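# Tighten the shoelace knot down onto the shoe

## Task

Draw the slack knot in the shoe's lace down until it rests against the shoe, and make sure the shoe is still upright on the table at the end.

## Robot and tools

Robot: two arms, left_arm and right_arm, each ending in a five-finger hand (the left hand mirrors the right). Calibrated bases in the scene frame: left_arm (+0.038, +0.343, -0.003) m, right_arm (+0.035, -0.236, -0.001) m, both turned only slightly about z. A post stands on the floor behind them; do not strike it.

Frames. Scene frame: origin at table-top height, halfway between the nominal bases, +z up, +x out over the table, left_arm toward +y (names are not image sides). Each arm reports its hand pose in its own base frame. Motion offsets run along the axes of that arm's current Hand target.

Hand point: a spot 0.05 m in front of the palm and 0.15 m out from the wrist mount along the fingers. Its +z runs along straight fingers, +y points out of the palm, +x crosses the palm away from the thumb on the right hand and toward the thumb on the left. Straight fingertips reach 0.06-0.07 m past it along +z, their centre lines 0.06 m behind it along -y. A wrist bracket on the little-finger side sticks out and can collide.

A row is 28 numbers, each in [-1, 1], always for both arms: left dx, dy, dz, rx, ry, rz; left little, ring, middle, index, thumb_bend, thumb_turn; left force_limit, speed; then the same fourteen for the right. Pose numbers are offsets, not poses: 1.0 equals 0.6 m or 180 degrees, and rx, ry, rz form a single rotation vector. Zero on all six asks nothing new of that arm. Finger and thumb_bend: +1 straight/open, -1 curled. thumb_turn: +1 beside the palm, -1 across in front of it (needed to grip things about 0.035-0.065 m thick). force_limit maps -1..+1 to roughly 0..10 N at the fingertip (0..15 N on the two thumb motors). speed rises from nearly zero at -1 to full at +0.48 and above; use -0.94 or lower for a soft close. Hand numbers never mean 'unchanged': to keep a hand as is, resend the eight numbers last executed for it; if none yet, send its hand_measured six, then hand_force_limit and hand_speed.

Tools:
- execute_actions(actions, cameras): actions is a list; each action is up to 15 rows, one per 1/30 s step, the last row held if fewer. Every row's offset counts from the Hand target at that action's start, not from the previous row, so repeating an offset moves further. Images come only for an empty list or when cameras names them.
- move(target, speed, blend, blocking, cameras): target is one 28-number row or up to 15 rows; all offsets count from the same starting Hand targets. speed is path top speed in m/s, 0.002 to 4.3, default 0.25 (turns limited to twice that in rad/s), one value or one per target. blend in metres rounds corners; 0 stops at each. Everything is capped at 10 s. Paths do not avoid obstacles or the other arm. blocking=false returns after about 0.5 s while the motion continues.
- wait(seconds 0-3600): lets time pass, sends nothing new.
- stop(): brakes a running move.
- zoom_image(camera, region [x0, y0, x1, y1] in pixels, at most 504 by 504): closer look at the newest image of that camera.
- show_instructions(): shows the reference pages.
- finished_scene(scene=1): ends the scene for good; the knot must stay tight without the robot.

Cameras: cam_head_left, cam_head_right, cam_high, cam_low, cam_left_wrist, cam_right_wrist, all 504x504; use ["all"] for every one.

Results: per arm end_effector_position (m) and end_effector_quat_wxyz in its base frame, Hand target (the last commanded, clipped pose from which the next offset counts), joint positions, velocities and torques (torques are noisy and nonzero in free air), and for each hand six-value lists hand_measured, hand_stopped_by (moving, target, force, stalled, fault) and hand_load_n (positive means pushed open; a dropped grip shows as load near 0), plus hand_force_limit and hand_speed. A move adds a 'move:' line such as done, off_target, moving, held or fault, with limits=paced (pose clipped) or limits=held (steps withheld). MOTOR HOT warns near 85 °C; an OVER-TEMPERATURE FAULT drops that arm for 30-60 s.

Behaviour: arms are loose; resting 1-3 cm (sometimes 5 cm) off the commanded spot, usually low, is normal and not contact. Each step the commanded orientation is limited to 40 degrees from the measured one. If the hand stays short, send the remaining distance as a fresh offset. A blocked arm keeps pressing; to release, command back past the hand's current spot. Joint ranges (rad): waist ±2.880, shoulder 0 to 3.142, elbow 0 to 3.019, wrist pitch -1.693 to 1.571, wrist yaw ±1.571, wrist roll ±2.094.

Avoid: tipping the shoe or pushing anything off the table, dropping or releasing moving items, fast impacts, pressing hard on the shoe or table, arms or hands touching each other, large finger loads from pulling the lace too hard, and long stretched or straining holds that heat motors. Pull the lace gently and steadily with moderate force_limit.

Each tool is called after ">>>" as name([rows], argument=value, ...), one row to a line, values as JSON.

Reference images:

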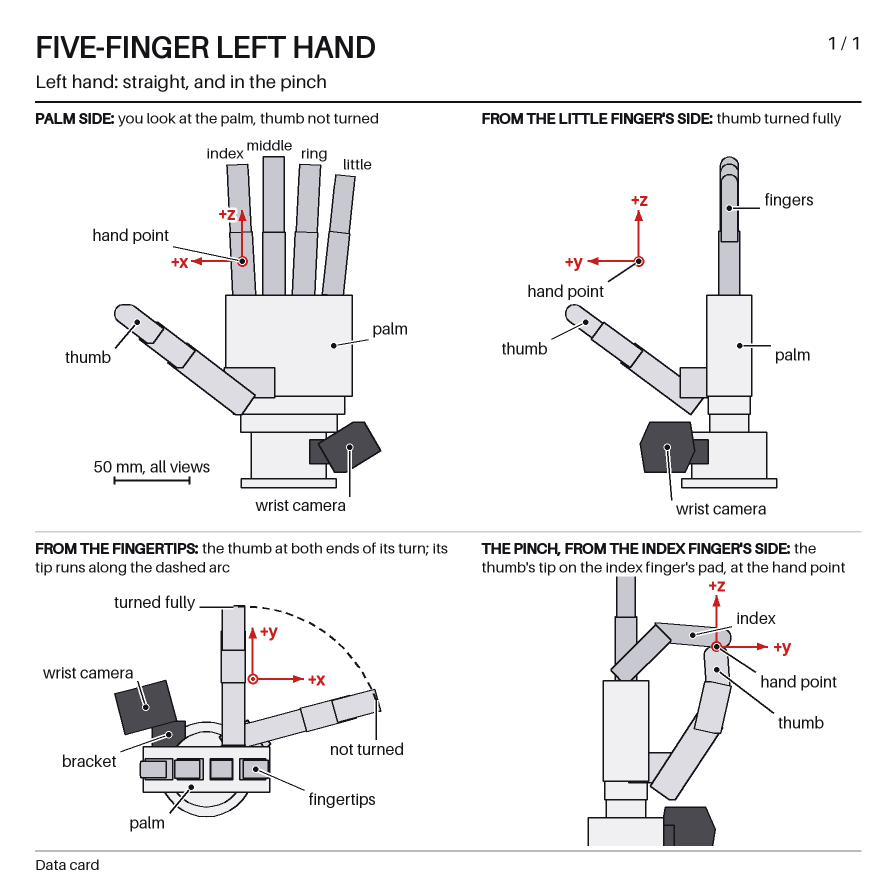

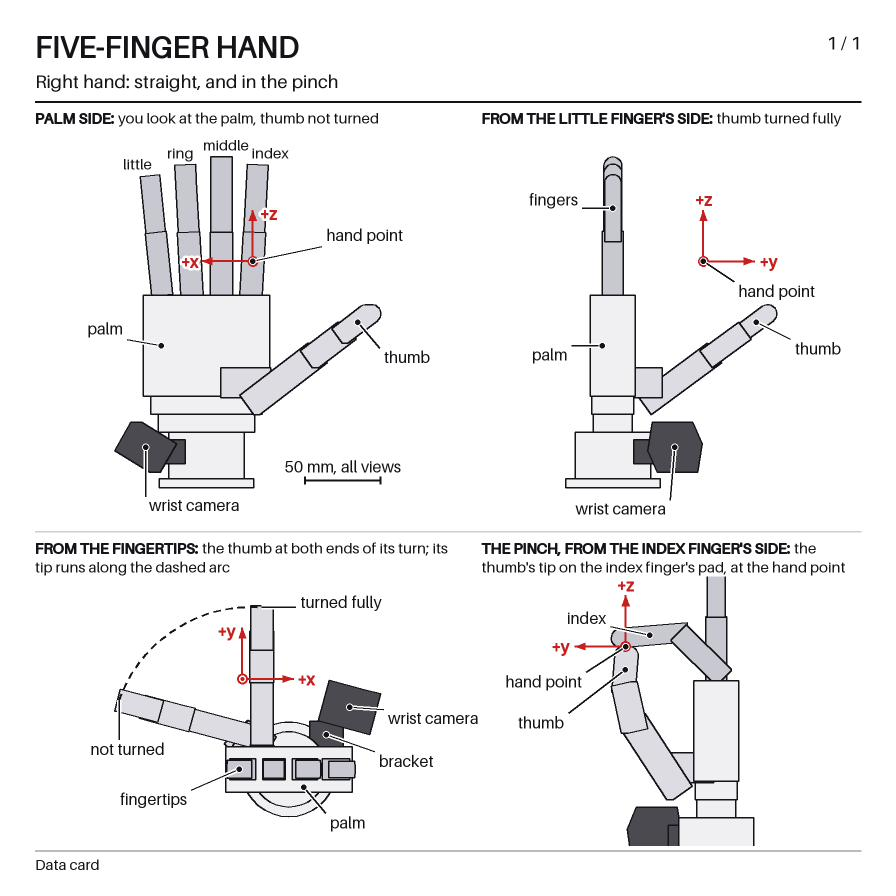

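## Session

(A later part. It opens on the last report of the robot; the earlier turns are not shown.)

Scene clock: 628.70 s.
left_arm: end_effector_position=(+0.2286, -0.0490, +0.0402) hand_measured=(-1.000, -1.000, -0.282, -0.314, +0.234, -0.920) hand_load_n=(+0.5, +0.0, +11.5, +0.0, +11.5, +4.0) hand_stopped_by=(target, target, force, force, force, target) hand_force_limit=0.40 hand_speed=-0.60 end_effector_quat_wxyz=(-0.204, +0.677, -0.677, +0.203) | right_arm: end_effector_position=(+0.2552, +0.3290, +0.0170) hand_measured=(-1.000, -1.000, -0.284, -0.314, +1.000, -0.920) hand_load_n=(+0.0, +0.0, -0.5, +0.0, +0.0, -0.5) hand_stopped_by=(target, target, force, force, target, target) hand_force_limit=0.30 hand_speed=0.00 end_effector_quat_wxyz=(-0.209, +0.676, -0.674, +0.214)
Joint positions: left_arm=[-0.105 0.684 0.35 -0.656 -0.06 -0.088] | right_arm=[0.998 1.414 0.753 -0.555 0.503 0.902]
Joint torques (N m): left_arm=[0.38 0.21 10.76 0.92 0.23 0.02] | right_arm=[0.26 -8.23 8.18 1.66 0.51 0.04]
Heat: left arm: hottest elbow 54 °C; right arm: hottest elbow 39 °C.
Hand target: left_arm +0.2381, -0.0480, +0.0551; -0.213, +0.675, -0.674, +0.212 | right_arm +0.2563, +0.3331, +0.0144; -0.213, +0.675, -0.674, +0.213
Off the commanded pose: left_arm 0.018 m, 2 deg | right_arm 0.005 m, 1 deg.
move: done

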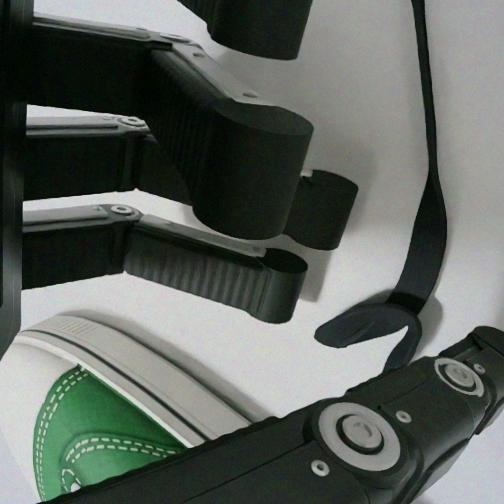

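>>> move([
  [0,0,0,0,0,0,-1,-1,-0.30,-0.34,-0.15,-0.92,0.4,-0.6,-0.0100,-0.0191,-0.0274,0,0,0,-1,-1,-0.30,-0.34,1,-0.92,0.3,0],
  [0,0,0,0,0,0,-1,-1,-0.30,-0.34,-0.15,-0.92,0.4,-0.6,-0.0133,0.0,0.0,0,0,0,-1,-1,-0.30,-0.34,1,-0.92,0.3,0],
], speed=0.06, cameras=["cam_right_wrist"])

Scene clock: 638.30 s.
left_arm: end_effector_position=(+0.2286, -0.0490, +0.0402) hand_measured=(-1.000, -1.000, -0.282, -0.314, +0.234, -0.920) hand_load_n=(+0.0, +0.5, +11.5, +0.0, +11.5, +4.0) hand_stopped_by=(target, target, force, force, force, target) hand_force_limit=0.40 hand_speed=-0.60 end_effector_quat_wxyz=(-0.204, +0.677, -0.677, +0.203) | right_arm: end_effector_position=(+0.2519, +0.3268, +0.0157) hand_measured=(-1.000, -1.000, -0.286, -0.314, +1.000, -0.920) hand_load_n=(+0.0, +0.0, -5.5, +0.0, +0.0, +0.0) hand_stopped_by=(target, target, force, force, target, target) hand_force_limit=0.30 hand_speed=0.00 end_effector_quat_wxyz=(-0.201, +0.677, -0.674, +0.216)
Joint positions: left_arm=[-0.105 0.684 0.35 -0.656 -0.06 -0.088] | right_arm=[1.003 1.416 0.755 -0.574 0.508 0.91]
Joint torques (N m): left_arm=[0.32 0.21 10.76 0.92 0.23 0.02] | right_arm=[0.73 -7.24 9.54 2.07 0.5 0.09]
Heat: left arm: hottest elbow 55 °C; right arm: hottest elbow 39 °C.
Hand target: left_arm +0.2381, -0.0480, +0.0551; -0.213, +0.675, -0.674, +0.212 | right_arm +0.2563, +0.3411, +0.0146; -0.213, +0.675, -0.674, +0.213
Off the commanded pose: left_arm 0.018 m, 2 deg | right_arm 0.015 m, 1 deg.
move: off_target (right_arm)

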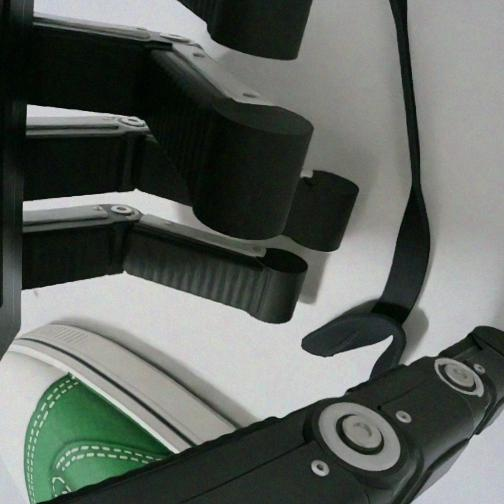

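>>> move([
  [0,0,0,0,0,0,-1,-1,-0.30,-0.34,-0.15,-0.92,0.4,-0.6,0,-0.0334,-0.048,0,0,0,-1,-1,-0.30,-0.34,1,-0.92,0.3,0],
  [0,0,0,0,0,0,-1,-1,-0.30,-0.34,-0.15,-0.92,0.4,-0.6,-0.005,-0.0010,-0.0010,0,0,0,-1,-1,-0.30,-0.34,1,-0.92,0.3,0],
], speed=0.06, cameras=["cam_right_wrist"])

Scene clock: 645.33 s.
left_arm: end_effector_position=(+0.2286, -0.0490, +0.0402) hand_measured=(-1.000, -1.000, -0.282, -0.314, +0.234, -0.920) hand_load_n=(+0.5, +0.0, +11.5, +0.0, +11.5, +4.0) hand_stopped_by=(target, target, force, force, force, target) hand_force_limit=0.40 hand_speed=-0.60 end_effector_quat_wxyz=(-0.204, +0.677, -0.677, +0.203) | right_arm: end_effector_position=(+0.2559, +0.3362, +0.0168) hand_measured=(-1.000, -1.000, -0.286, -0.314, +1.000, -0.920) hand_load_n=(+0.0, +0.0, -1.5, +0.0, +0.0, +0.0) hand_stopped_by=(target, target, force, force, target, target) hand_force_limit=0.30 hand_speed=0.00 end_effector_quat_wxyz=(-0.205, +0.677, -0.674, +0.215)
Joint positions: left_arm=[-0.105 0.684 0.35 -0.656 -0.06 -0.088] | right_arm=[1.008 1.435 0.776 -0.57 0.508 0.914]
Joint torques (N m): left_arm=[0.38 0.21 10.77 0.92 0.23 0.02] | right_arm=[0.73 -8.41 8.54 1.69 0.54 0.09]
Heat: left arm: hottest elbow 55 °C; right arm: hottest elbow 39 °C.
Hand target: left_arm +0.2381, -0.0480, +0.0551; -0.213, +0.675, -0.674, +0.212 | right_arm +0.2564, +0.3441, +0.0152; -0.213, +0.675, -0.674, +0.213
Off the commanded pose: left_arm 0.018 m, 2 deg | right_arm 0.008 m, 1 deg.
move: done

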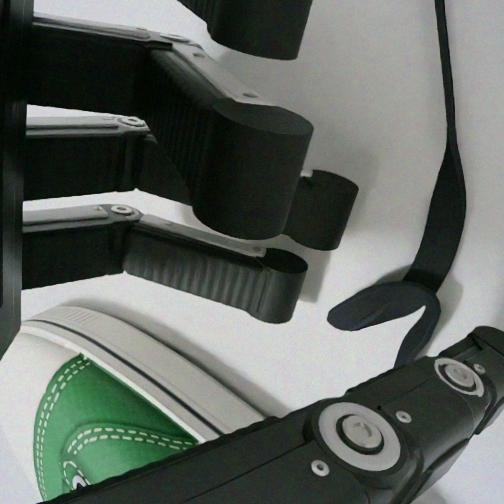

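>>> move(target=[0,0,0,0,0,0,-1,-1,-0.30,-0.34,-0.15,-0.92,0.4,-0.6,0,0,0,0,0,0,-1,-1,-0.30,-0.34,0,-0.92,0.1,-0.5], cameras=["cam_right_wrist","cam_head_left"])

>>> zoom_image(camera="cam_right_wrist", region=[250, 200, 504, 504])

Scene clock: 651.23 s.
left_arm: end_effector_position=(+0.2286, -0.0490, +0.0402) hand_measured=(-1.000, -1.000, -0.282, -0.314, +0.234, -0.920) hand_load_n=(+0.0, +0.0, +11.5, +0.0, +11.5, +4.0) hand_stopped_by=(target, target, force, force, force, target) hand_force_limit=0.40 hand_speed=-0.60 end_effector_quat_wxyz=(-0.204, +0.677, -0.677, +0.203) | right_arm: end_effector_position=(+0.2555, +0.3367, +0.0170) hand_measured=(-1.000, -1.000, -0.284, -0.314, +0.270, -0.920) hand_load_n=(+0.0, +0.0, +0.0, +0.0, +8.5, +3.5) hand_stopped_by=(target, target, force, force, force, target) hand_force_limit=0.10 hand_speed=-0.50 end_effector_quat_wxyz=(-0.206, +0.677, -0.673, +0.215)
Joint positions: left_arm=[-0.105 0.684 0.35 -0.656 -0.06 -0.088] | right_arm=[1.009 1.435 0.776 -0.569 0.509 0.914]
Joint torques (N m): left_arm=[0.38 0.15 10.76 0.91 0.24 0.02] | right_arm=[0.56 -8.35 8.57 1.69 0.51 0.09]
Heat: left arm: hottest elbow 55 °C; right arm: hottest elbow 39 °C.
Hand target: left_arm +0.2381, -0.0480, +0.0551; -0.213, +0.675, -0.674, +0.212 | right_arm +0.2564, +0.3441, +0.0153; -0.213, +0.675, -0.674, +0.213
Off the commanded pose: left_arm 0.018 m, 2 deg | right_arm 0.008 m, 1 deg.
move: done
Images, in order (width x height): cam_head_left 504x504, cam_right_wrist 504x504.

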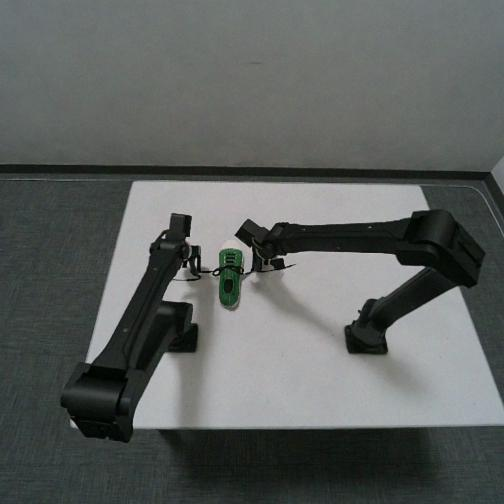

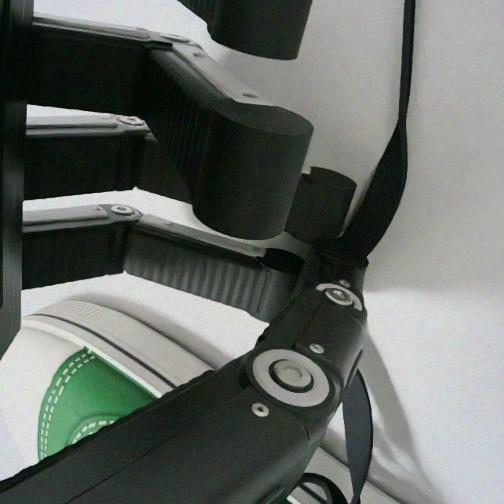

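Scaled by 1.658 from the camera's image (finer frame: 720x720).

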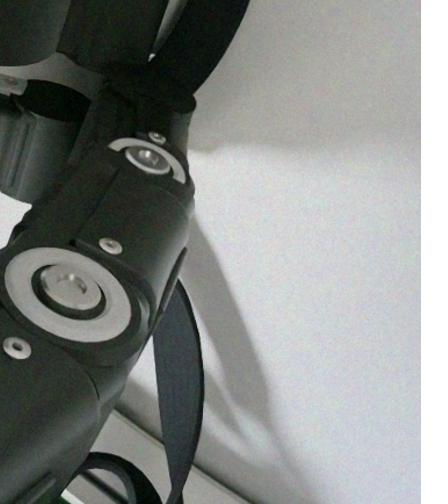

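>>> move(target=[0,0,0,0,0,0,-1,-1,-0.30,-0.34,-0.15,-0.92,0.4,-0.6,0,0,0,0,0,0,-1,-1,-0.30,-0.34,-0.15,-0.92,0.4,-0.6])

>>> move(target=[0,0,0,0,0,0,-1,-1,-0.30,-0.34,-0.15,-0.92,0.4,-0.6,0,-0.0287,-0.041,0,0,0,-1,-1,-0.30,-0.34,-0.15,-0.92,0.4,-0.6], speed=0.05, cameras=["cam_right_wrist","cam_head_left"])

>>> zoom_image(camera="cam_right_wrist", region=[250, 200, 504, 504])

Scene clock: 657.70 s.
left_arm: end_effector_position=(+0.2286, -0.0490, +0.0402) hand_measured=(-1.000, -1.000, -0.282, -0.314, +0.234, -0.920) hand_load_n=(+0.0, +0.5, +11.5, +0.0, +11.5, +4.0) hand_stopped_by=(target, target, force, force, force, target) hand_force_limit=0.40 hand_speed=-0.60 end_effector_quat_wxyz=(-0.204, +0.677, -0.677, +0.203) | right_arm: end_effector_position=(+0.2555, +0.3367, +0.0170) hand_measured=(-1.000, -1.000, -0.284, -0.314, +0.260, -0.920) hand_load_n=(+0.0, +0.0, +0.5, +0.0, +11.5, +4.0) hand_stopped_by=(target, target, force, force, force, target) hand_force_limit=0.40 hand_speed=-0.60 end_effector_quat_wxyz=(-0.206, +0.677, -0.673, +0.215)
Joint positions: left_arm=[-0.105 0.684 0.35 -0.656 -0.06 -0.088] | right_arm=[1.009 1.435 0.776 -0.569 0.509 0.914]
Joint torques (N m): left_arm=[0.38 0.21 10.76 0.92 0.23 0.02] | right_arm=[0.56 -8.35 8.55 1.69 0.5 0.09]
Heat: left arm: hottest elbow 55 °C; right arm: hottest elbow 38 °C.
Hand target: left_arm +0.2381, -0.0480, +0.0551; -0.213, +0.675, -0.674, +0.212 | right_arm +0.2564, +0.3441, +0.0153; -0.213, +0.675, -0.674, +0.213
Off the commanded pose: left_arm 0.018 m, 2 deg | right_arm 0.008 m, 1 deg.
move: done

Scene clock: 658.77 s.
left_arm: end_effector_position=(+0.2286, -0.0490, +0.0402) hand_measured=(-1.000, -1.000, -0.282, -0.314, +0.234, -0.920) hand_load_n=(+0.0, +0.0, +11.5, +0.0, +11.5, +4.0) hand_stopped_by=(target, target, force, force, force, target) hand_force_limit=0.40 hand_speed=-0.60 end_effector_quat_wxyz=(-0.204, +0.677, -0.677, +0.203) | right_arm: end_effector_position=(+0.2483, +0.3254, +0.0240) hand_measured=(-1.000, -1.000, -0.284, -0.314, +0.260, -0.920) hand_load_n=(+0.0, +0.0, +2.5, +0.0, +9.0, +2.5) hand_stopped_by=(target, target, force, force, force, target) hand_force_limit=0.40 hand_speed=-0.60 end_effector_quat_wxyz=(-0.191, +0.681, -0.672, +0.219)
Joint positions: left_arm=[-0.105 0.684 0.35 -0.656 -0.06 -0.088] | right_arm=[1.009 1.405 0.776 -0.632 0.509 0.915]
Joint torques (N m): left_arm=[0.38 0.21 10.76 0.92 0.23 0.02] | right_arm=[0.56 -9.93 11.81 0.32 0.5 0.07]
Heat: left arm: hottest elbow 55 °C; right arm: hottest elbow 38 °C.
Hand target: left_arm +0.2381, -0.0480, +0.0551; -0.213, +0.675, -0.674, +0.212 | right_arm +0.2564, +0.3441, +0.0452; -0.213, +0.675, -0.674, +0.213
Off the commanded pose: left_arm 0.018 m, 2 deg | right_arm 0.029 m, 3 deg.
move: off_target (right_arm)
Images, in order (width x height): cam_head_left 504x504, cam_right_wrist 504x504.

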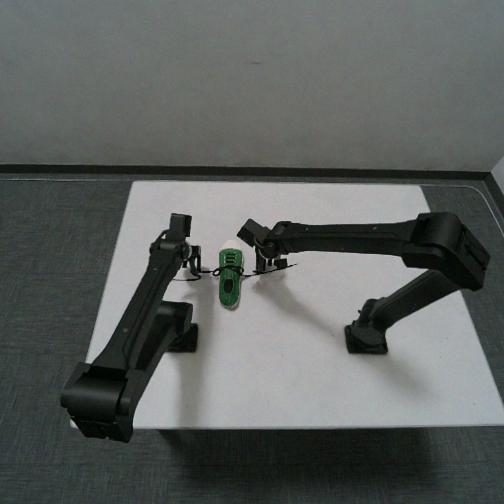

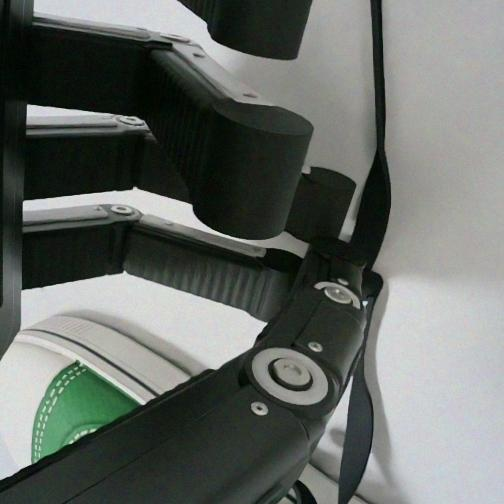

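Scaled by 1.658 from the camera's image (finer frame: 720x720).

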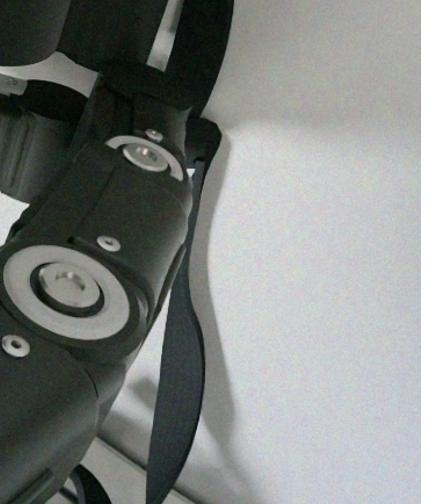

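>>> move(target=[0,0,0,0,0,0,-1,-1,-0.30,-0.34,-0.15,-0.92,0.4,-0.6,0,-0.0096,-0.0137,0,0,0,-1,-1,-0.30,-0.34,-0.15,-0.92,0.4,-0.6], speed=0.05, cameras=["cam_right_wrist","cam_head_left","cam_low"])

>>> zoom_image(camera="cam_right_wrist", region=[250, 200, 504, 504])

>>> zoom_image(camera="cam_head_left", region=[160, 225, 310, 325])

Scene clock: 662.97 s.
left_arm: end_effector_position=(+0.2286, -0.0490, +0.0402) hand_measured=(-1.000, -1.000, -0.282, -0.314, +0.234, -0.920) hand_load_n=(+0.0, +0.0, +11.5, +0.0, +11.5, +4.0) hand_stopped_by=(target, target, force, force, force, target) hand_force_limit=0.40 hand_speed=-0.60 end_effector_quat_wxyz=(-0.204, +0.677, -0.677, +0.203) | right_arm: end_effector_position=(+0.2487, +0.3260, +0.0342) hand_measured=(-1.000, -1.000, -0.284, -0.314, +0.260, -0.920) hand_load_n=(+0.0, +0.0, +2.5, +0.0, +9.5, +2.5) hand_stopped_by=(target, target, force, force, force, target) hand_force_limit=0.40 hand_speed=-0.60 end_effector_quat_wxyz=(-0.191, +0.681, -0.672, +0.218)
Joint positions: left_arm=[-0.105 0.684 0.35 -0.656 -0.06 -0.088] | right_arm=[1.009 1.387 0.791 -0.664 0.509 0.915]
Joint torques (N m): left_arm=[0.38 0.21 10.76 0.91 0.24 0.02] | right_arm=[0.56 -9.76 12.03 0.4 0.5 0.07]
Heat: left arm: hottest elbow 55 °C; right arm: hottest elbow 39 °C.
Hand target: left_arm +0.2381, -0.0480, +0.0551; -0.213, +0.675, -0.674, +0.212 | right_arm +0.2563, +0.3440, +0.0552; -0.213, +0.675, -0.674, +0.213
Off the commanded pose: left_arm 0.018 m, 2 deg | right_arm 0.029 m, 3 deg.
move: off_target (right_arm)
Images, in order (width x height): cam_head_left 504x504, cam_low 504x504, cam_right_wrist 504x504.

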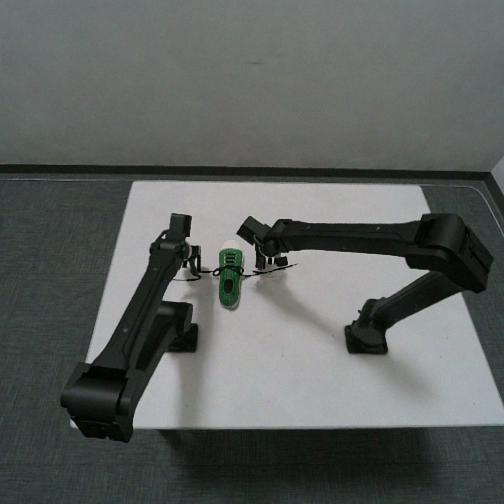

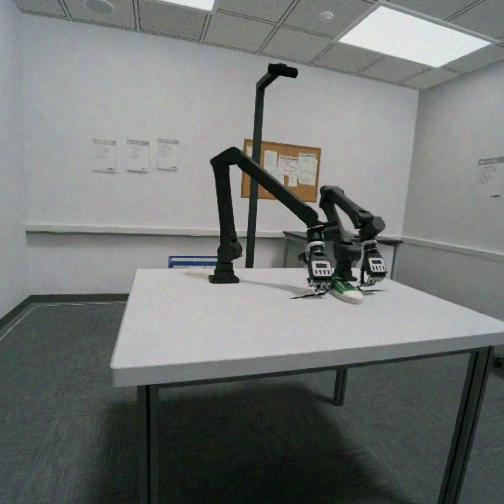

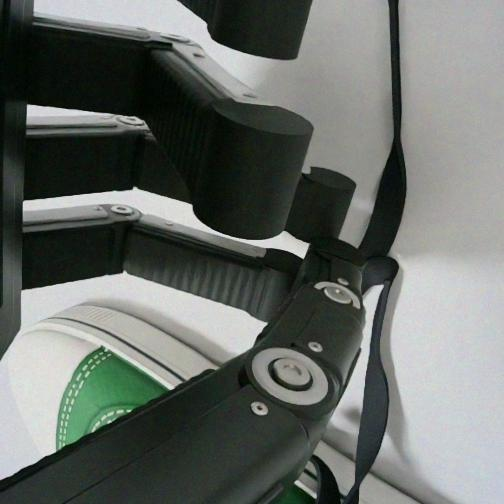

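Scaled by 1.658 from the camera's image (finer frame: 720x720).

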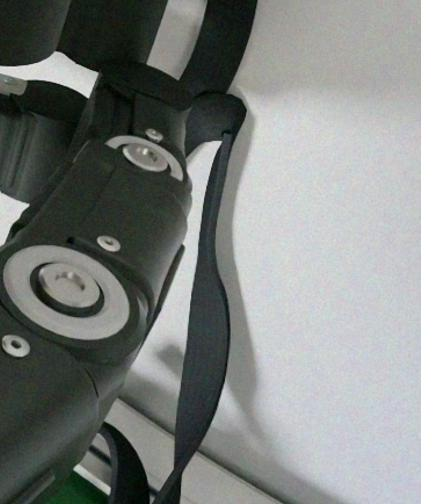

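Scaled by 3.360 from the camera's image (finer frame: 720x720).

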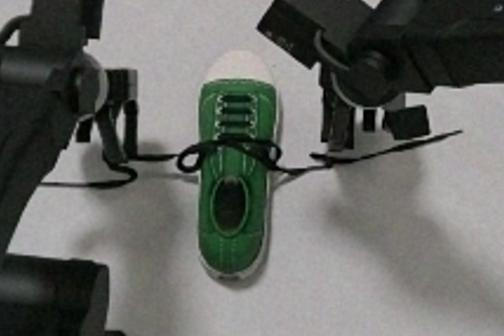

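>>> move(target=[0,0,0,0,0,0,-1,-1,-0.30,-0.34,-0.15,-0.92,0.4,-0.6,0.05,0,0,0,0,0,-1,-1,-0.30,-0.34,-0.15,-0.92,0.4,-0.6], speed=0.04, cameras=["cam_right_wrist","cam_head_left","cam_left_wrist"])

>>> zoom_image(camera="cam_head_left", region=[160, 225, 310, 325])

Scene clock: 684.70 s.
left_arm: end_effector_position=(+0.2286, -0.0490, +0.0402) hand_measured=(-1.000, -1.000, -0.282, -0.314, +0.234, -0.920) hand_load_n=(+0.0, +0.0, +11.5, +0.0, +11.5, +4.0) hand_stopped_by=(target, target, force, force, force, target) hand_force_limit=0.40 hand_speed=-0.60 end_effector_quat_wxyz=(-0.204, +0.677, -0.677, +0.203) | right_arm: end_effector_position=(+0.2535, +0.3145, +0.0506) hand_measured=(-1.000, -1.000, -0.284, -0.314, +0.260, -0.920) hand_load_n=(+0.0, +0.0, +2.5, +0.0, +9.0, +2.5) hand_stopped_by=(target, target, force, force, force, target) hand_force_limit=0.40 hand_speed=-0.60 end_effector_quat_wxyz=(-0.205, +0.676, -0.674, +0.214)
Joint positions: left_arm=[-0.105 0.684 0.35 -0.656 -0.06 -0.088] | right_arm=[0.979 1.321 0.77 -0.664 0.497 0.884]
Joint torques (N m): left_arm=[0.44 0.21 10.76 0.92 0.23 0.01] | right_arm=[-0.67 -9.29 8.53 1.28 0.3 -0.11]
Heat: left arm: hottest elbow 56 °C; right arm: hottest elbow 42 °C.
Hand target: left_arm +0.2381, -0.0480, +0.0551; -0.213, +0.675, -0.674, +0.212 | right_arm +0.2564, +0.3140, +0.0553; -0.213, +0.674, -0.674, +0.213
Off the commanded pose: left_arm 0.018 m, 2 deg | right_arm 0.005 m, 1 deg.
move: done
Images, in order (width x height): cam_head_left 504x504, cam_left_wrist 504x504, cam_right_wrist 504x504.

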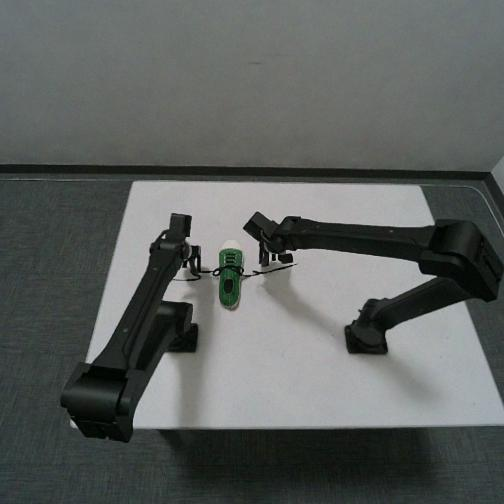

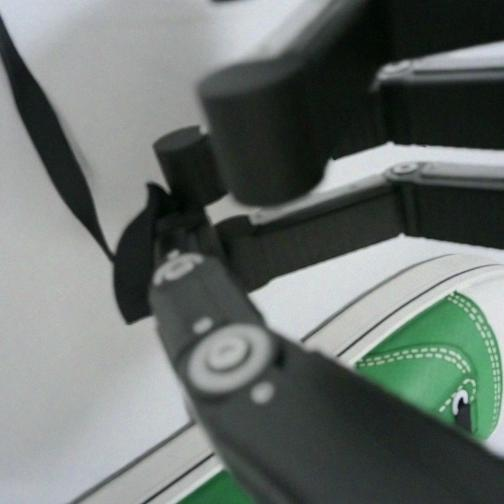

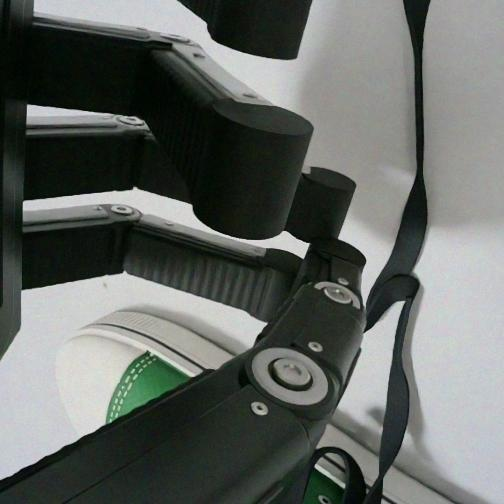

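Scaled by 3.360 from the camera's image (finer frame: 720x720).

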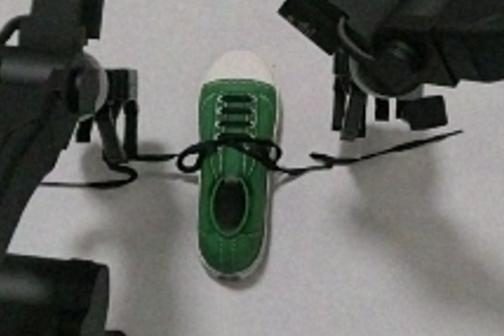

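>>> move([
  [0,0,0,0,0,0,-1,-1,-0.30,-0.34,-0.15,-0.92,0.4,-0.6,0,0,0,0,0,0,-1,-1,-0.30,-0.34,1,-0.92,0.3,0],
  [0,0,0,0,0,0,-1,-1,-0.30,-0.34,-0.15,-0.92,0.4,-0.6,0,-0.0191,-0.0274,0,0,0,-1,-1,-0.30,-0.34,1,-0.92,0.3,0],
  [0,0,0,0,0,0,-1,-1,-0.30,-0.34,-0.15,-0.92,0.4,-0.6,-0.0683,-0.0082,-0.0350,0,0,0,-1,-1,-0.30,-0.34,1,-0.92,0.3,0],
], speed=0.06, cameras=["cam_right_wrist","cam_head_left"])

>>> zoom_image(camera="cam_head_left", region=[160, 225, 310, 325])

Scene clock: 712.37 s.
left_arm: end_effector_position=(+0.2286, -0.0490, +0.0402) hand_measured=(-1.000, -1.000, -0.282, -0.314, +0.234, -0.920) hand_load_n=(+0.0, +0.0, +11.0, +0.0, +11.5, +4.0) hand_stopped_by=(target, target, force, force, force, target) hand_force_limit=0.40 hand_speed=-0.60 end_effector_quat_wxyz=(-0.204, +0.677, -0.677, +0.203) | right_arm: end_effector_position=(+0.2411, +0.3380, +0.0621) hand_measured=(-1.000, -1.000, -0.284, -0.314, +1.000, -0.920) hand_load_n=(+0.0, +0.0, +0.0, +0.0, +0.0, +0.0) hand_stopped_by=(target, target, force, force, target, target) hand_force_limit=0.30 hand_speed=0.00 end_effector_quat_wxyz=(-0.201, +0.679, -0.672, +0.215)
Joint positions: left_arm=[-0.105 0.684 0.35 -0.656 -0.06 -0.088] | right_arm=[1.043 1.349 0.836 -0.743 0.517 0.949]
Joint torques (N m): left_arm=[0.38 0.21 10.77 0.91 0.24 0.02] | right_arm=[0.56 -7.82 12.72 0.31 0.67 0.07]
Heat: left arm: hottest elbow 56 °C; right arm: hottest elbow 40 °C.
Hand target: left_arm +0.2381, -0.0480, +0.0551; -0.213, +0.675, -0.674, +0.212 | right_arm +0.2483, +0.3550, +0.0753; -0.213, +0.675, -0.674, +0.213
Off the commanded pose: left_arm 0.018 m, 2 deg | right_arm 0.023 m, 2 deg.
move: off_target (right_arm)
Images, in order (width x height): cam_head_left 504x504, cam_right_wrist 504x504.

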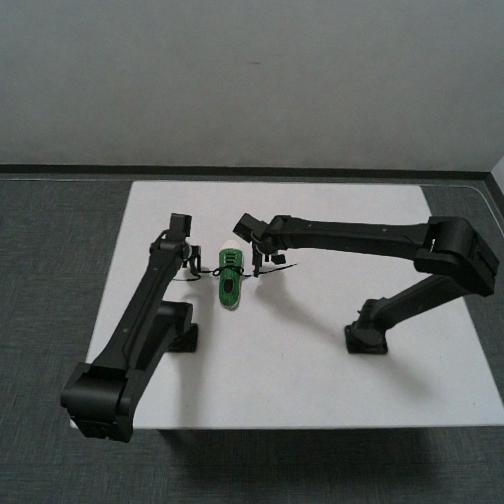

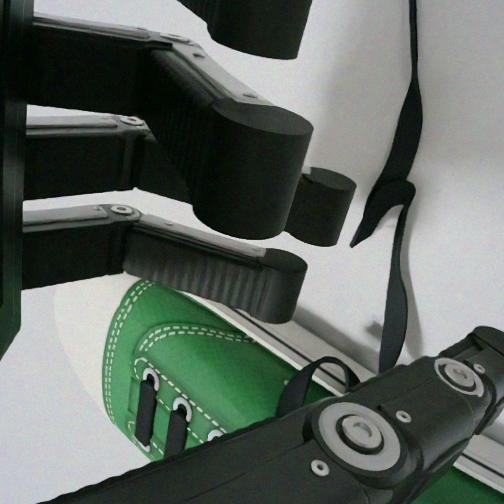

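Scaled by 3.360 from the camera's image (finer frame: 720x720).

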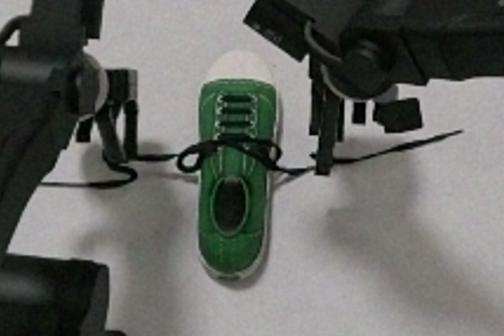

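>>> move(target=[0,0,0,0,0,0,-1,-1,-0.30,-0.34,-0.15,-0.92,0.4,-0.6,0,0.0430,0.0614,0,0,0,-1,-1,-0.30,-0.34,1,-0.92,0.3,0], speed=0.08, cameras=["cam_right_wrist","cam_head_left"])

>>> zoom_image(camera="cam_head_left", region=[160, 225, 310, 325])

Scene clock: 719.47 s.
left_arm: end_effector_position=(+0.2286, -0.0490, +0.0402) hand_measured=(-1.000, -1.000, -0.282, -0.314, +0.234, -0.920) hand_load_n=(+0.0, +0.0, +11.5, +0.0, +11.5, +4.0) hand_stopped_by=(target, target, force, force, force, target) hand_force_limit=0.40 hand_speed=-0.60 end_effector_quat_wxyz=(-0.204, +0.677, -0.677, +0.203) | right_arm: end_effector_position=(+0.2488, +0.3509, +0.0342) hand_measured=(-1.000, -1.000, -0.284, -0.314, +1.000, -0.920) hand_load_n=(+0.0, +0.0, +0.0, +0.0, +0.0, +0.0) hand_stopped_by=(target, target, force, force, target, target) hand_force_limit=0.30 hand_speed=0.00 end_effector_quat_wxyz=(-0.209, +0.676, -0.673, +0.213)
Joint positions: left_arm=[-0.105 0.684 0.35 -0.656 -0.06 -0.088] | right_arm=[1.043 1.423 0.819 -0.634 0.517 0.951]
Joint torques (N m): left_arm=[0.38 0.15 10.76 0.92 0.23 0.02] | right_arm=[0.56 -8.53 8.32 1.54 0.65 0.08]
Heat: left arm: hottest elbow 56 °C; right arm: hottest elbow 42 °C.
Hand target: left_arm +0.2381, -0.0480, +0.0551; -0.213, +0.675, -0.674, +0.212 | right_arm +0.2484, +0.3550, +0.0304; -0.213, +0.675, -0.674, +0.213
Off the commanded pose: left_arm 0.018 m, 2 deg | right_arm 0.006 m, 0 deg.
move: done
Images, in order (width x height): cam_head_left 504x504, cam_right_wrist 504x504.

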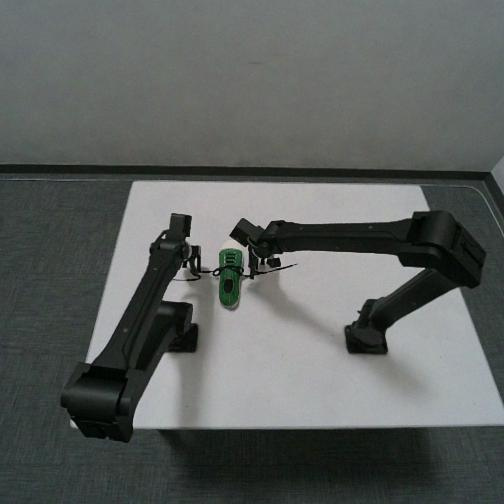

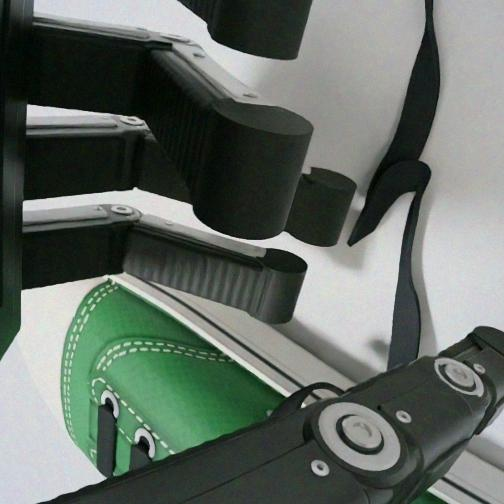

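Scaled by 3.360 from the camera's image (finer frame: 720x720).

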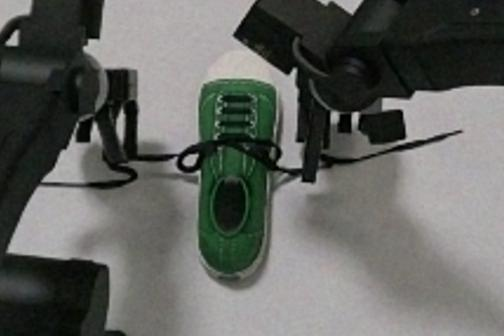

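>>> move(target=[0,0,0,0,0,0,-1,-1,-0.30,-0.34,-0.15,-0.92,0.4,-0.6,0,0.0153,0.0218,0,0,0,-1,-1,-0.30,-0.34,1,-0.92,0.3,0], speed=0.06, cameras=["cam_right_wrist"])

>>> zoom_image(camera="cam_right_wrist", region=[250, 200, 504, 504])

Scene clock: 727.90 s.
left_arm: end_effector_position=(+0.2286, -0.0490, +0.0402) hand_measured=(-1.000, -1.000, -0.282, -0.314, +0.234, -0.920) hand_load_n=(+0.0, +0.0, +11.5, +0.0, +11.5, +4.0) hand_stopped_by=(target, target, force, force, force, target) hand_force_limit=0.40 hand_speed=-0.60 end_effector_quat_wxyz=(-0.204, +0.677, -0.677, +0.203) | right_arm: end_effector_position=(+0.2490, +0.3512, +0.0182) hand_measured=(-1.000, -1.000, -0.284, -0.314, +1.000, -0.920) hand_load_n=(+0.0, +0.0, +0.0, +0.0, +0.0, +0.0) hand_stopped_by=(target, target, force, force, target, target) hand_force_limit=0.30 hand_speed=0.00 end_effector_quat_wxyz=(-0.209, +0.676, -0.673, +0.213)
Joint positions: left_arm=[-0.105 0.684 0.35 -0.656 -0.06 -0.088] | right_arm=[1.043 1.453 0.799 -0.584 0.518 0.951]
Joint torques (N m): left_arm=[0.44 0.21 10.77 0.92 0.24 0.02] | right_arm=[0.56 -8.7 8.05 1.55 0.64 0.09]
Heat: left arm: hottest elbow 56 °C; right arm: hottest elbow 41 °C.
Hand target: left_arm +0.2381, -0.0480, +0.0551; -0.213, +0.675, -0.674, +0.212 | right_arm +0.2484, +0.3551, +0.0145; -0.213, +0.675, -0.674, +0.213
Off the commanded pose: left_arm 0.018 m, 2 deg | right_arm 0.005 m, 0 deg.
move: done

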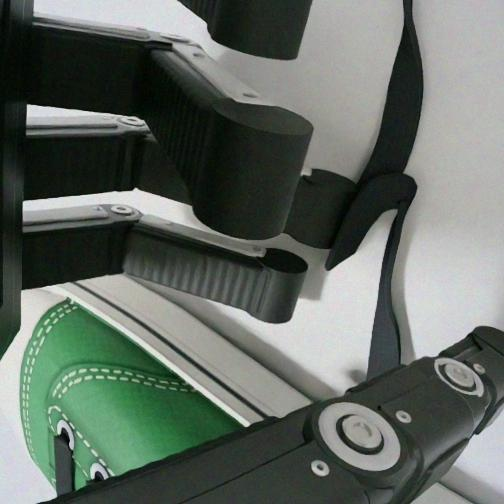

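Scaled by 1.658 from the camera's image (finer frame: 720x720).

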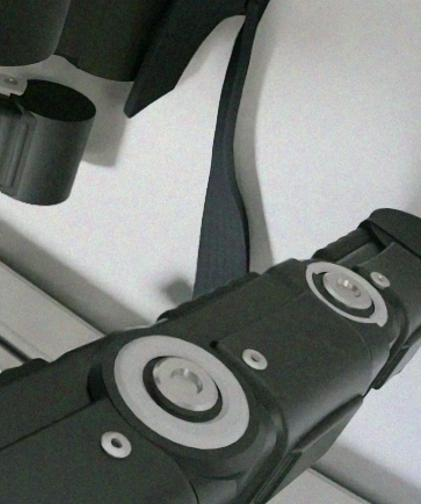

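>>> move(target=[0,0,0,0,0,0,-1,-1,-0.30,-0.34,-0.15,-0.92,0.4,-0.6,0,0,0,0,0,0,-1,-1,-0.30,-0.34,0,-0.92,0.1,-0.5])

>>> move(target=[0,0,0,0,0,0,-1,-1,-0.30,-0.34,-0.15,-0.92,0.4,-0.6,0,0,0,0,0,0,-1,-1,-0.30,-0.34,-0.15,-0.92,0.4,-0.6], cameras=["cam_right_wrist"])

>>> zoom_image(camera="cam_right_wrist", region=[250, 200, 504, 504])

Scene clock: 732.77 s.
left_arm: end_effector_position=(+0.2286, -0.0490, +0.0402) hand_measured=(-1.000, -1.000, -0.282, -0.314, +0.234, -0.920) hand_load_n=(+0.0, +0.0, +11.5, +0.5, +11.5, +4.0) hand_stopped_by=(target, target, force, force, force, target) hand_force_limit=0.40 hand_speed=-0.60 end_effector_quat_wxyz=(-0.204, +0.677, -0.677, +0.203) | right_arm: end_effector_position=(+0.2490, +0.3511, +0.0183) hand_measured=(-1.000, -1.000, -0.284, -0.314, +0.320, -0.920) hand_load_n=(+0.0, +0.0, +1.0, +0.0, +10.5, +3.5) hand_stopped_by=(target, target, force, force, force, target) hand_force_limit=0.10 hand_speed=-0.50 end_effector_quat_wxyz=(-0.210, +0.676, -0.673, +0.214)
Joint positions: left_arm=[-0.105 0.684 0.35 -0.656 -0.06 -0.088] | right_arm=[1.044 1.453 0.799 -0.584 0.52 0.95]
Joint torques (N m): left_arm=[0.38 0.21 10.74 0.92 0.24 0.02] | right_arm=[0.5 -8.7 8.06 1.55 0.55 0.09]
Heat: left arm: hottest elbow 56 °C; right arm: hottest elbow 41 °C.
Hand target: left_arm +0.2381, -0.0480, +0.0551; -0.213, +0.675, -0.674, +0.212 | right_arm +0.2484, +0.3551, +0.0145; -0.213, +0.675, -0.674, +0.213
Off the commanded pose: left_arm 0.018 m, 2 deg | right_arm 0.006 m, 1 deg.
move: done

Scene clock: 733.27 s.
left_arm: end_effector_position=(+0.2286, -0.0490, +0.0402) hand_measured=(-1.000, -1.000, -0.282, -0.314, +0.234, -0.920) hand_load_n=(+0.0, +0.0, +11.5, +0.0, +11.5, +4.0) hand_stopped_by=(target, target, force, force, force, target) hand_force_limit=0.40 hand_speed=-0.60 end_effector_quat_wxyz=(-0.204, +0.677, -0.677, +0.203) | right_arm: end_effector_position=(+0.2491, +0.3510, +0.0183) hand_measured=(-1.000, -1.000, -0.284, -0.314, +0.308, -0.920) hand_load_n=(+0.0, +0.0, +2.0, +0.0, +12.0, +4.5) hand_stopped_by=(target, target, force, force, force, target) hand_force_limit=0.40 hand_speed=-0.60 end_effector_quat_wxyz=(-0.210, +0.677, -0.673, +0.214)
Joint positions: left_arm=[-0.105 0.684 0.35 -0.656 -0.06 -0.088] | right_arm=[1.044 1.453 0.799 -0.584 0.52 0.949]
Joint torques (N m): left_arm=[0.44 0.15 10.77 0.91 0.24 0.02] | right_arm=[0.5 -8.76 8.06 1.55 0.54 0.1]
Heat: left arm: hottest elbow 56 °C; right arm: hottest elbow 41 °C.
Hand target: left_arm +0.2381, -0.0480, +0.0551; -0.213, +0.675, -0.674, +0.212 | right_arm +0.2485, +0.3551, +0.0145; -0.213, +0.674, -0.674, +0.213
Off the commanded pose: left_arm 0.018 m, 2 deg | right_arm 0.006 m, 1 deg.
move: done

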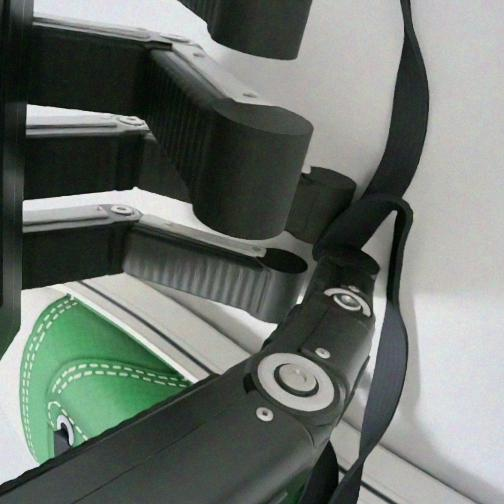

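Scaled by 1.658 from the camera's image (finer frame: 720x720).

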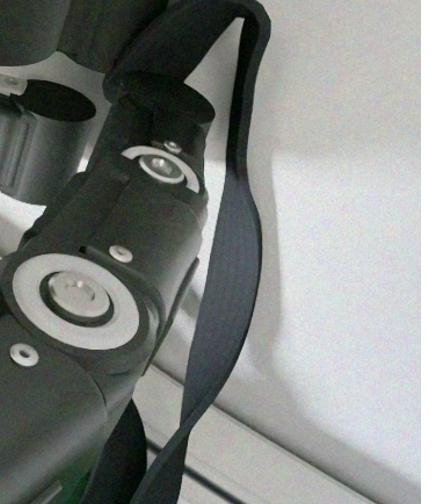

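>>> move(target=[0,0,0,0,0,0,-1,-1,-0.30,-0.34,-0.15,-0.92,0.4,-0.6,0,-0.0239,-0.0342,0,0,0,-1,-1,-0.30,-0.34,-0.15,-0.92,0.4,-0.6], speed=0.05, cameras=["cam_right_wrist","cam_head_left"])

>>> zoom_image(camera="cam_head_left", region=[160, 225, 310, 325])

>>> zoom_image(camera="cam_right_wrist", region=[250, 200, 504, 504])

Scene clock: 742.47 s.
left_arm: end_effector_position=(+0.2286, -0.0490, +0.0402) hand_measured=(-1.000, -1.000, -0.282, -0.314, +0.234, -0.920) hand_load_n=(+0.0, +0.0, +11.5, +0.0, +11.5, +4.0) hand_stopped_by=(target, target, force, force, force, target) hand_force_limit=0.40 hand_speed=-0.60 end_effector_quat_wxyz=(-0.204, +0.677, -0.677, +0.203) | right_arm: end_effector_position=(+0.2437, +0.3418, +0.0227) hand_measured=(-1.000, -1.000, -0.284, -0.314, +0.308, -0.920) hand_load_n=(+0.0, +0.0, +8.0, +0.0, +9.0, +3.5) hand_stopped_by=(target, target, force, force, force, target) hand_force_limit=0.40 hand_speed=-0.60 end_effector_quat_wxyz=(-0.196, +0.680, -0.672, +0.218)
Joint positions: left_arm=[-0.105 0.684 0.35 -0.656 -0.06 -0.088] | right_arm=[1.044 1.433 0.799 -0.634 0.52 0.952]
Joint torques (N m): left_arm=[0.44 0.15 10.77 0.92 0.23 0.02] | right_arm=[0.5 -10.34 10.73 0.28 0.54 0.07]
Heat: left arm: hottest elbow 56 °C; right arm: hottest elbow 40 °C.
Hand target: left_arm +0.2381, -0.0480, +0.0551; -0.213, +0.675, -0.674, +0.212 | right_arm +0.2484, +0.3551, +0.0394; -0.213, +0.675, -0.674, +0.213
Off the commanded pose: left_arm 0.018 m, 2 deg | right_arm 0.022 m, 2 deg.
move: off_target (right_arm)
Images, in order (width x height): cam_head_left 504x504, cam_right_wrist 504x504.

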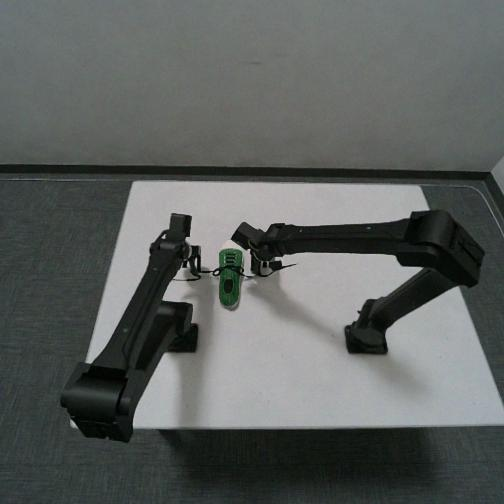

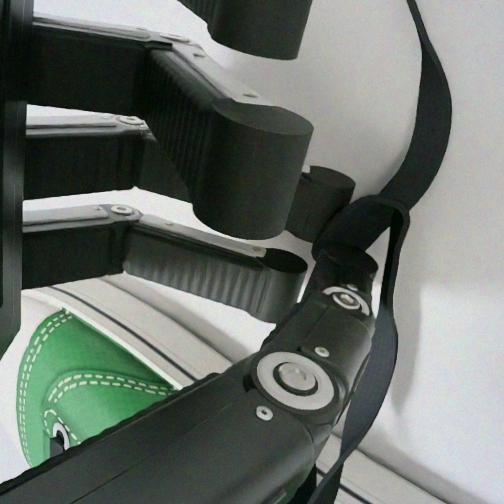

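Scaled by 3.360 from the camera's image (finer frame: 720x720).

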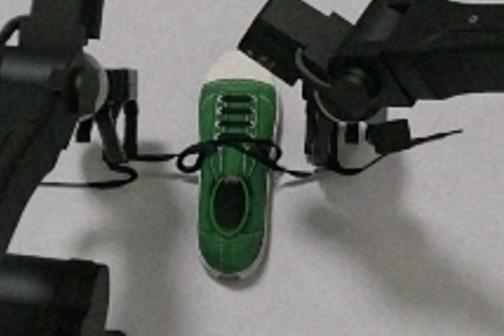

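Scaled by 1.658 from the camera's image (finer frame: 720x720).

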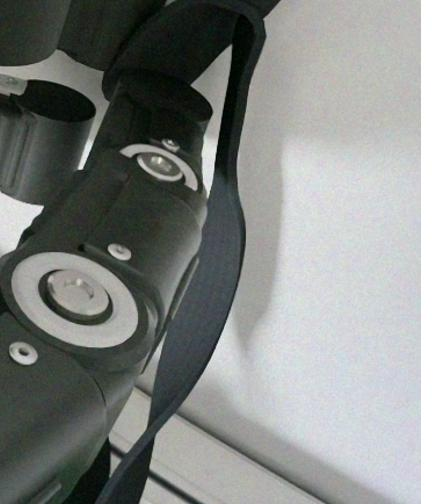

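>>> move(target=[0,0,0,0,0,0,-1,-1,-0.30,-0.34,-0.15,-0.92,0.4,-0.6,0.0333,-0.0096,-0.0137,0,0,0,-1,-1,-0.30,-0.34,-0.15,-0.92,0.4,-0.6], speed=0.04, cameras=["cam_right_wrist","cam_head_left"])

>>> zoom_image(camera="cam_head_left", region=[160, 225, 310, 325])

>>> zoom_image(camera="cam_right_wrist", region=[250, 200, 504, 504])

Scene clock: 748.10 s.
left_arm: end_effector_position=(+0.2286, -0.0490, +0.0402) hand_measured=(-1.000, -1.000, -0.282, -0.314, +0.234, -0.920) hand_load_n=(+0.0, +0.0, +11.0, +0.0, +11.5, +4.0) hand_stopped_by=(target, target, force, force, force, target) hand_force_limit=0.40 hand_speed=-0.60 end_effector_quat_wxyz=(-0.204, +0.677, -0.677, +0.203) | right_arm: end_effector_position=(+0.2480, +0.3401, +0.0465) hand_measured=(-1.000, -1.000, -0.284, -0.314, +0.308, -0.920) hand_load_n=(+0.0, +0.0, +8.5, +0.0, +9.5, +3.0) hand_stopped_by=(target, target, force, force, force, target) hand_force_limit=0.40 hand_speed=-0.60 end_effector_quat_wxyz=(-0.216, +0.673, -0.675, +0.212)
Joint positions: left_arm=[-0.105 0.684 0.35 -0.656 -0.06 -0.088] | right_arm=[1.031 1.369 0.799 -0.65 0.515 0.94]
Joint torques (N m): left_arm=[0.38 0.15 10.76 0.91 0.24 0.02] | right_arm=[-0.62 -9.76 8.47 0.38 0.32 -0.1]
Heat: left arm: hottest elbow 56 °C; right arm: hottest elbow 39 °C.
Hand target: left_arm +0.2381, -0.0480, +0.0551; -0.213, +0.675, -0.674, +0.212 | right_arm +0.2483, +0.3351, +0.0495; -0.213, +0.675, -0.674, +0.213
Off the commanded pose: left_arm 0.018 m, 2 deg | right_arm 0.006 m, 0 deg.
move: done
Images, in order (width x height): cam_head_left 504x504, cam_right_wrist 504x504.

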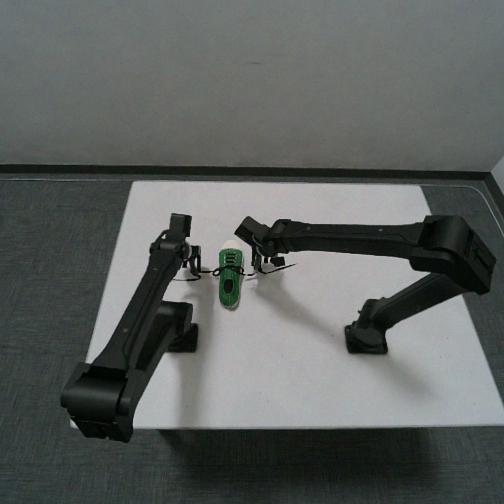

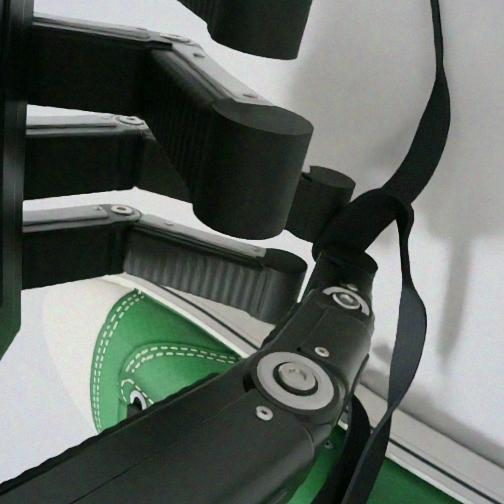

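Scaled by 3.360 from the camera's image (finer frame: 720x720).

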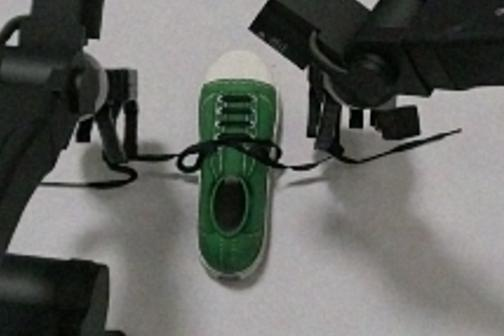

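Scaled by 1.658 from the camera's image (finer frame: 720x720).

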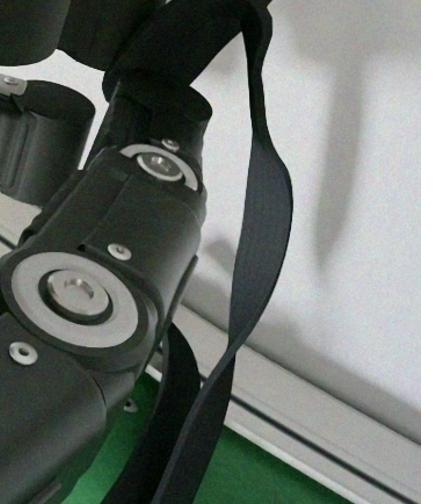

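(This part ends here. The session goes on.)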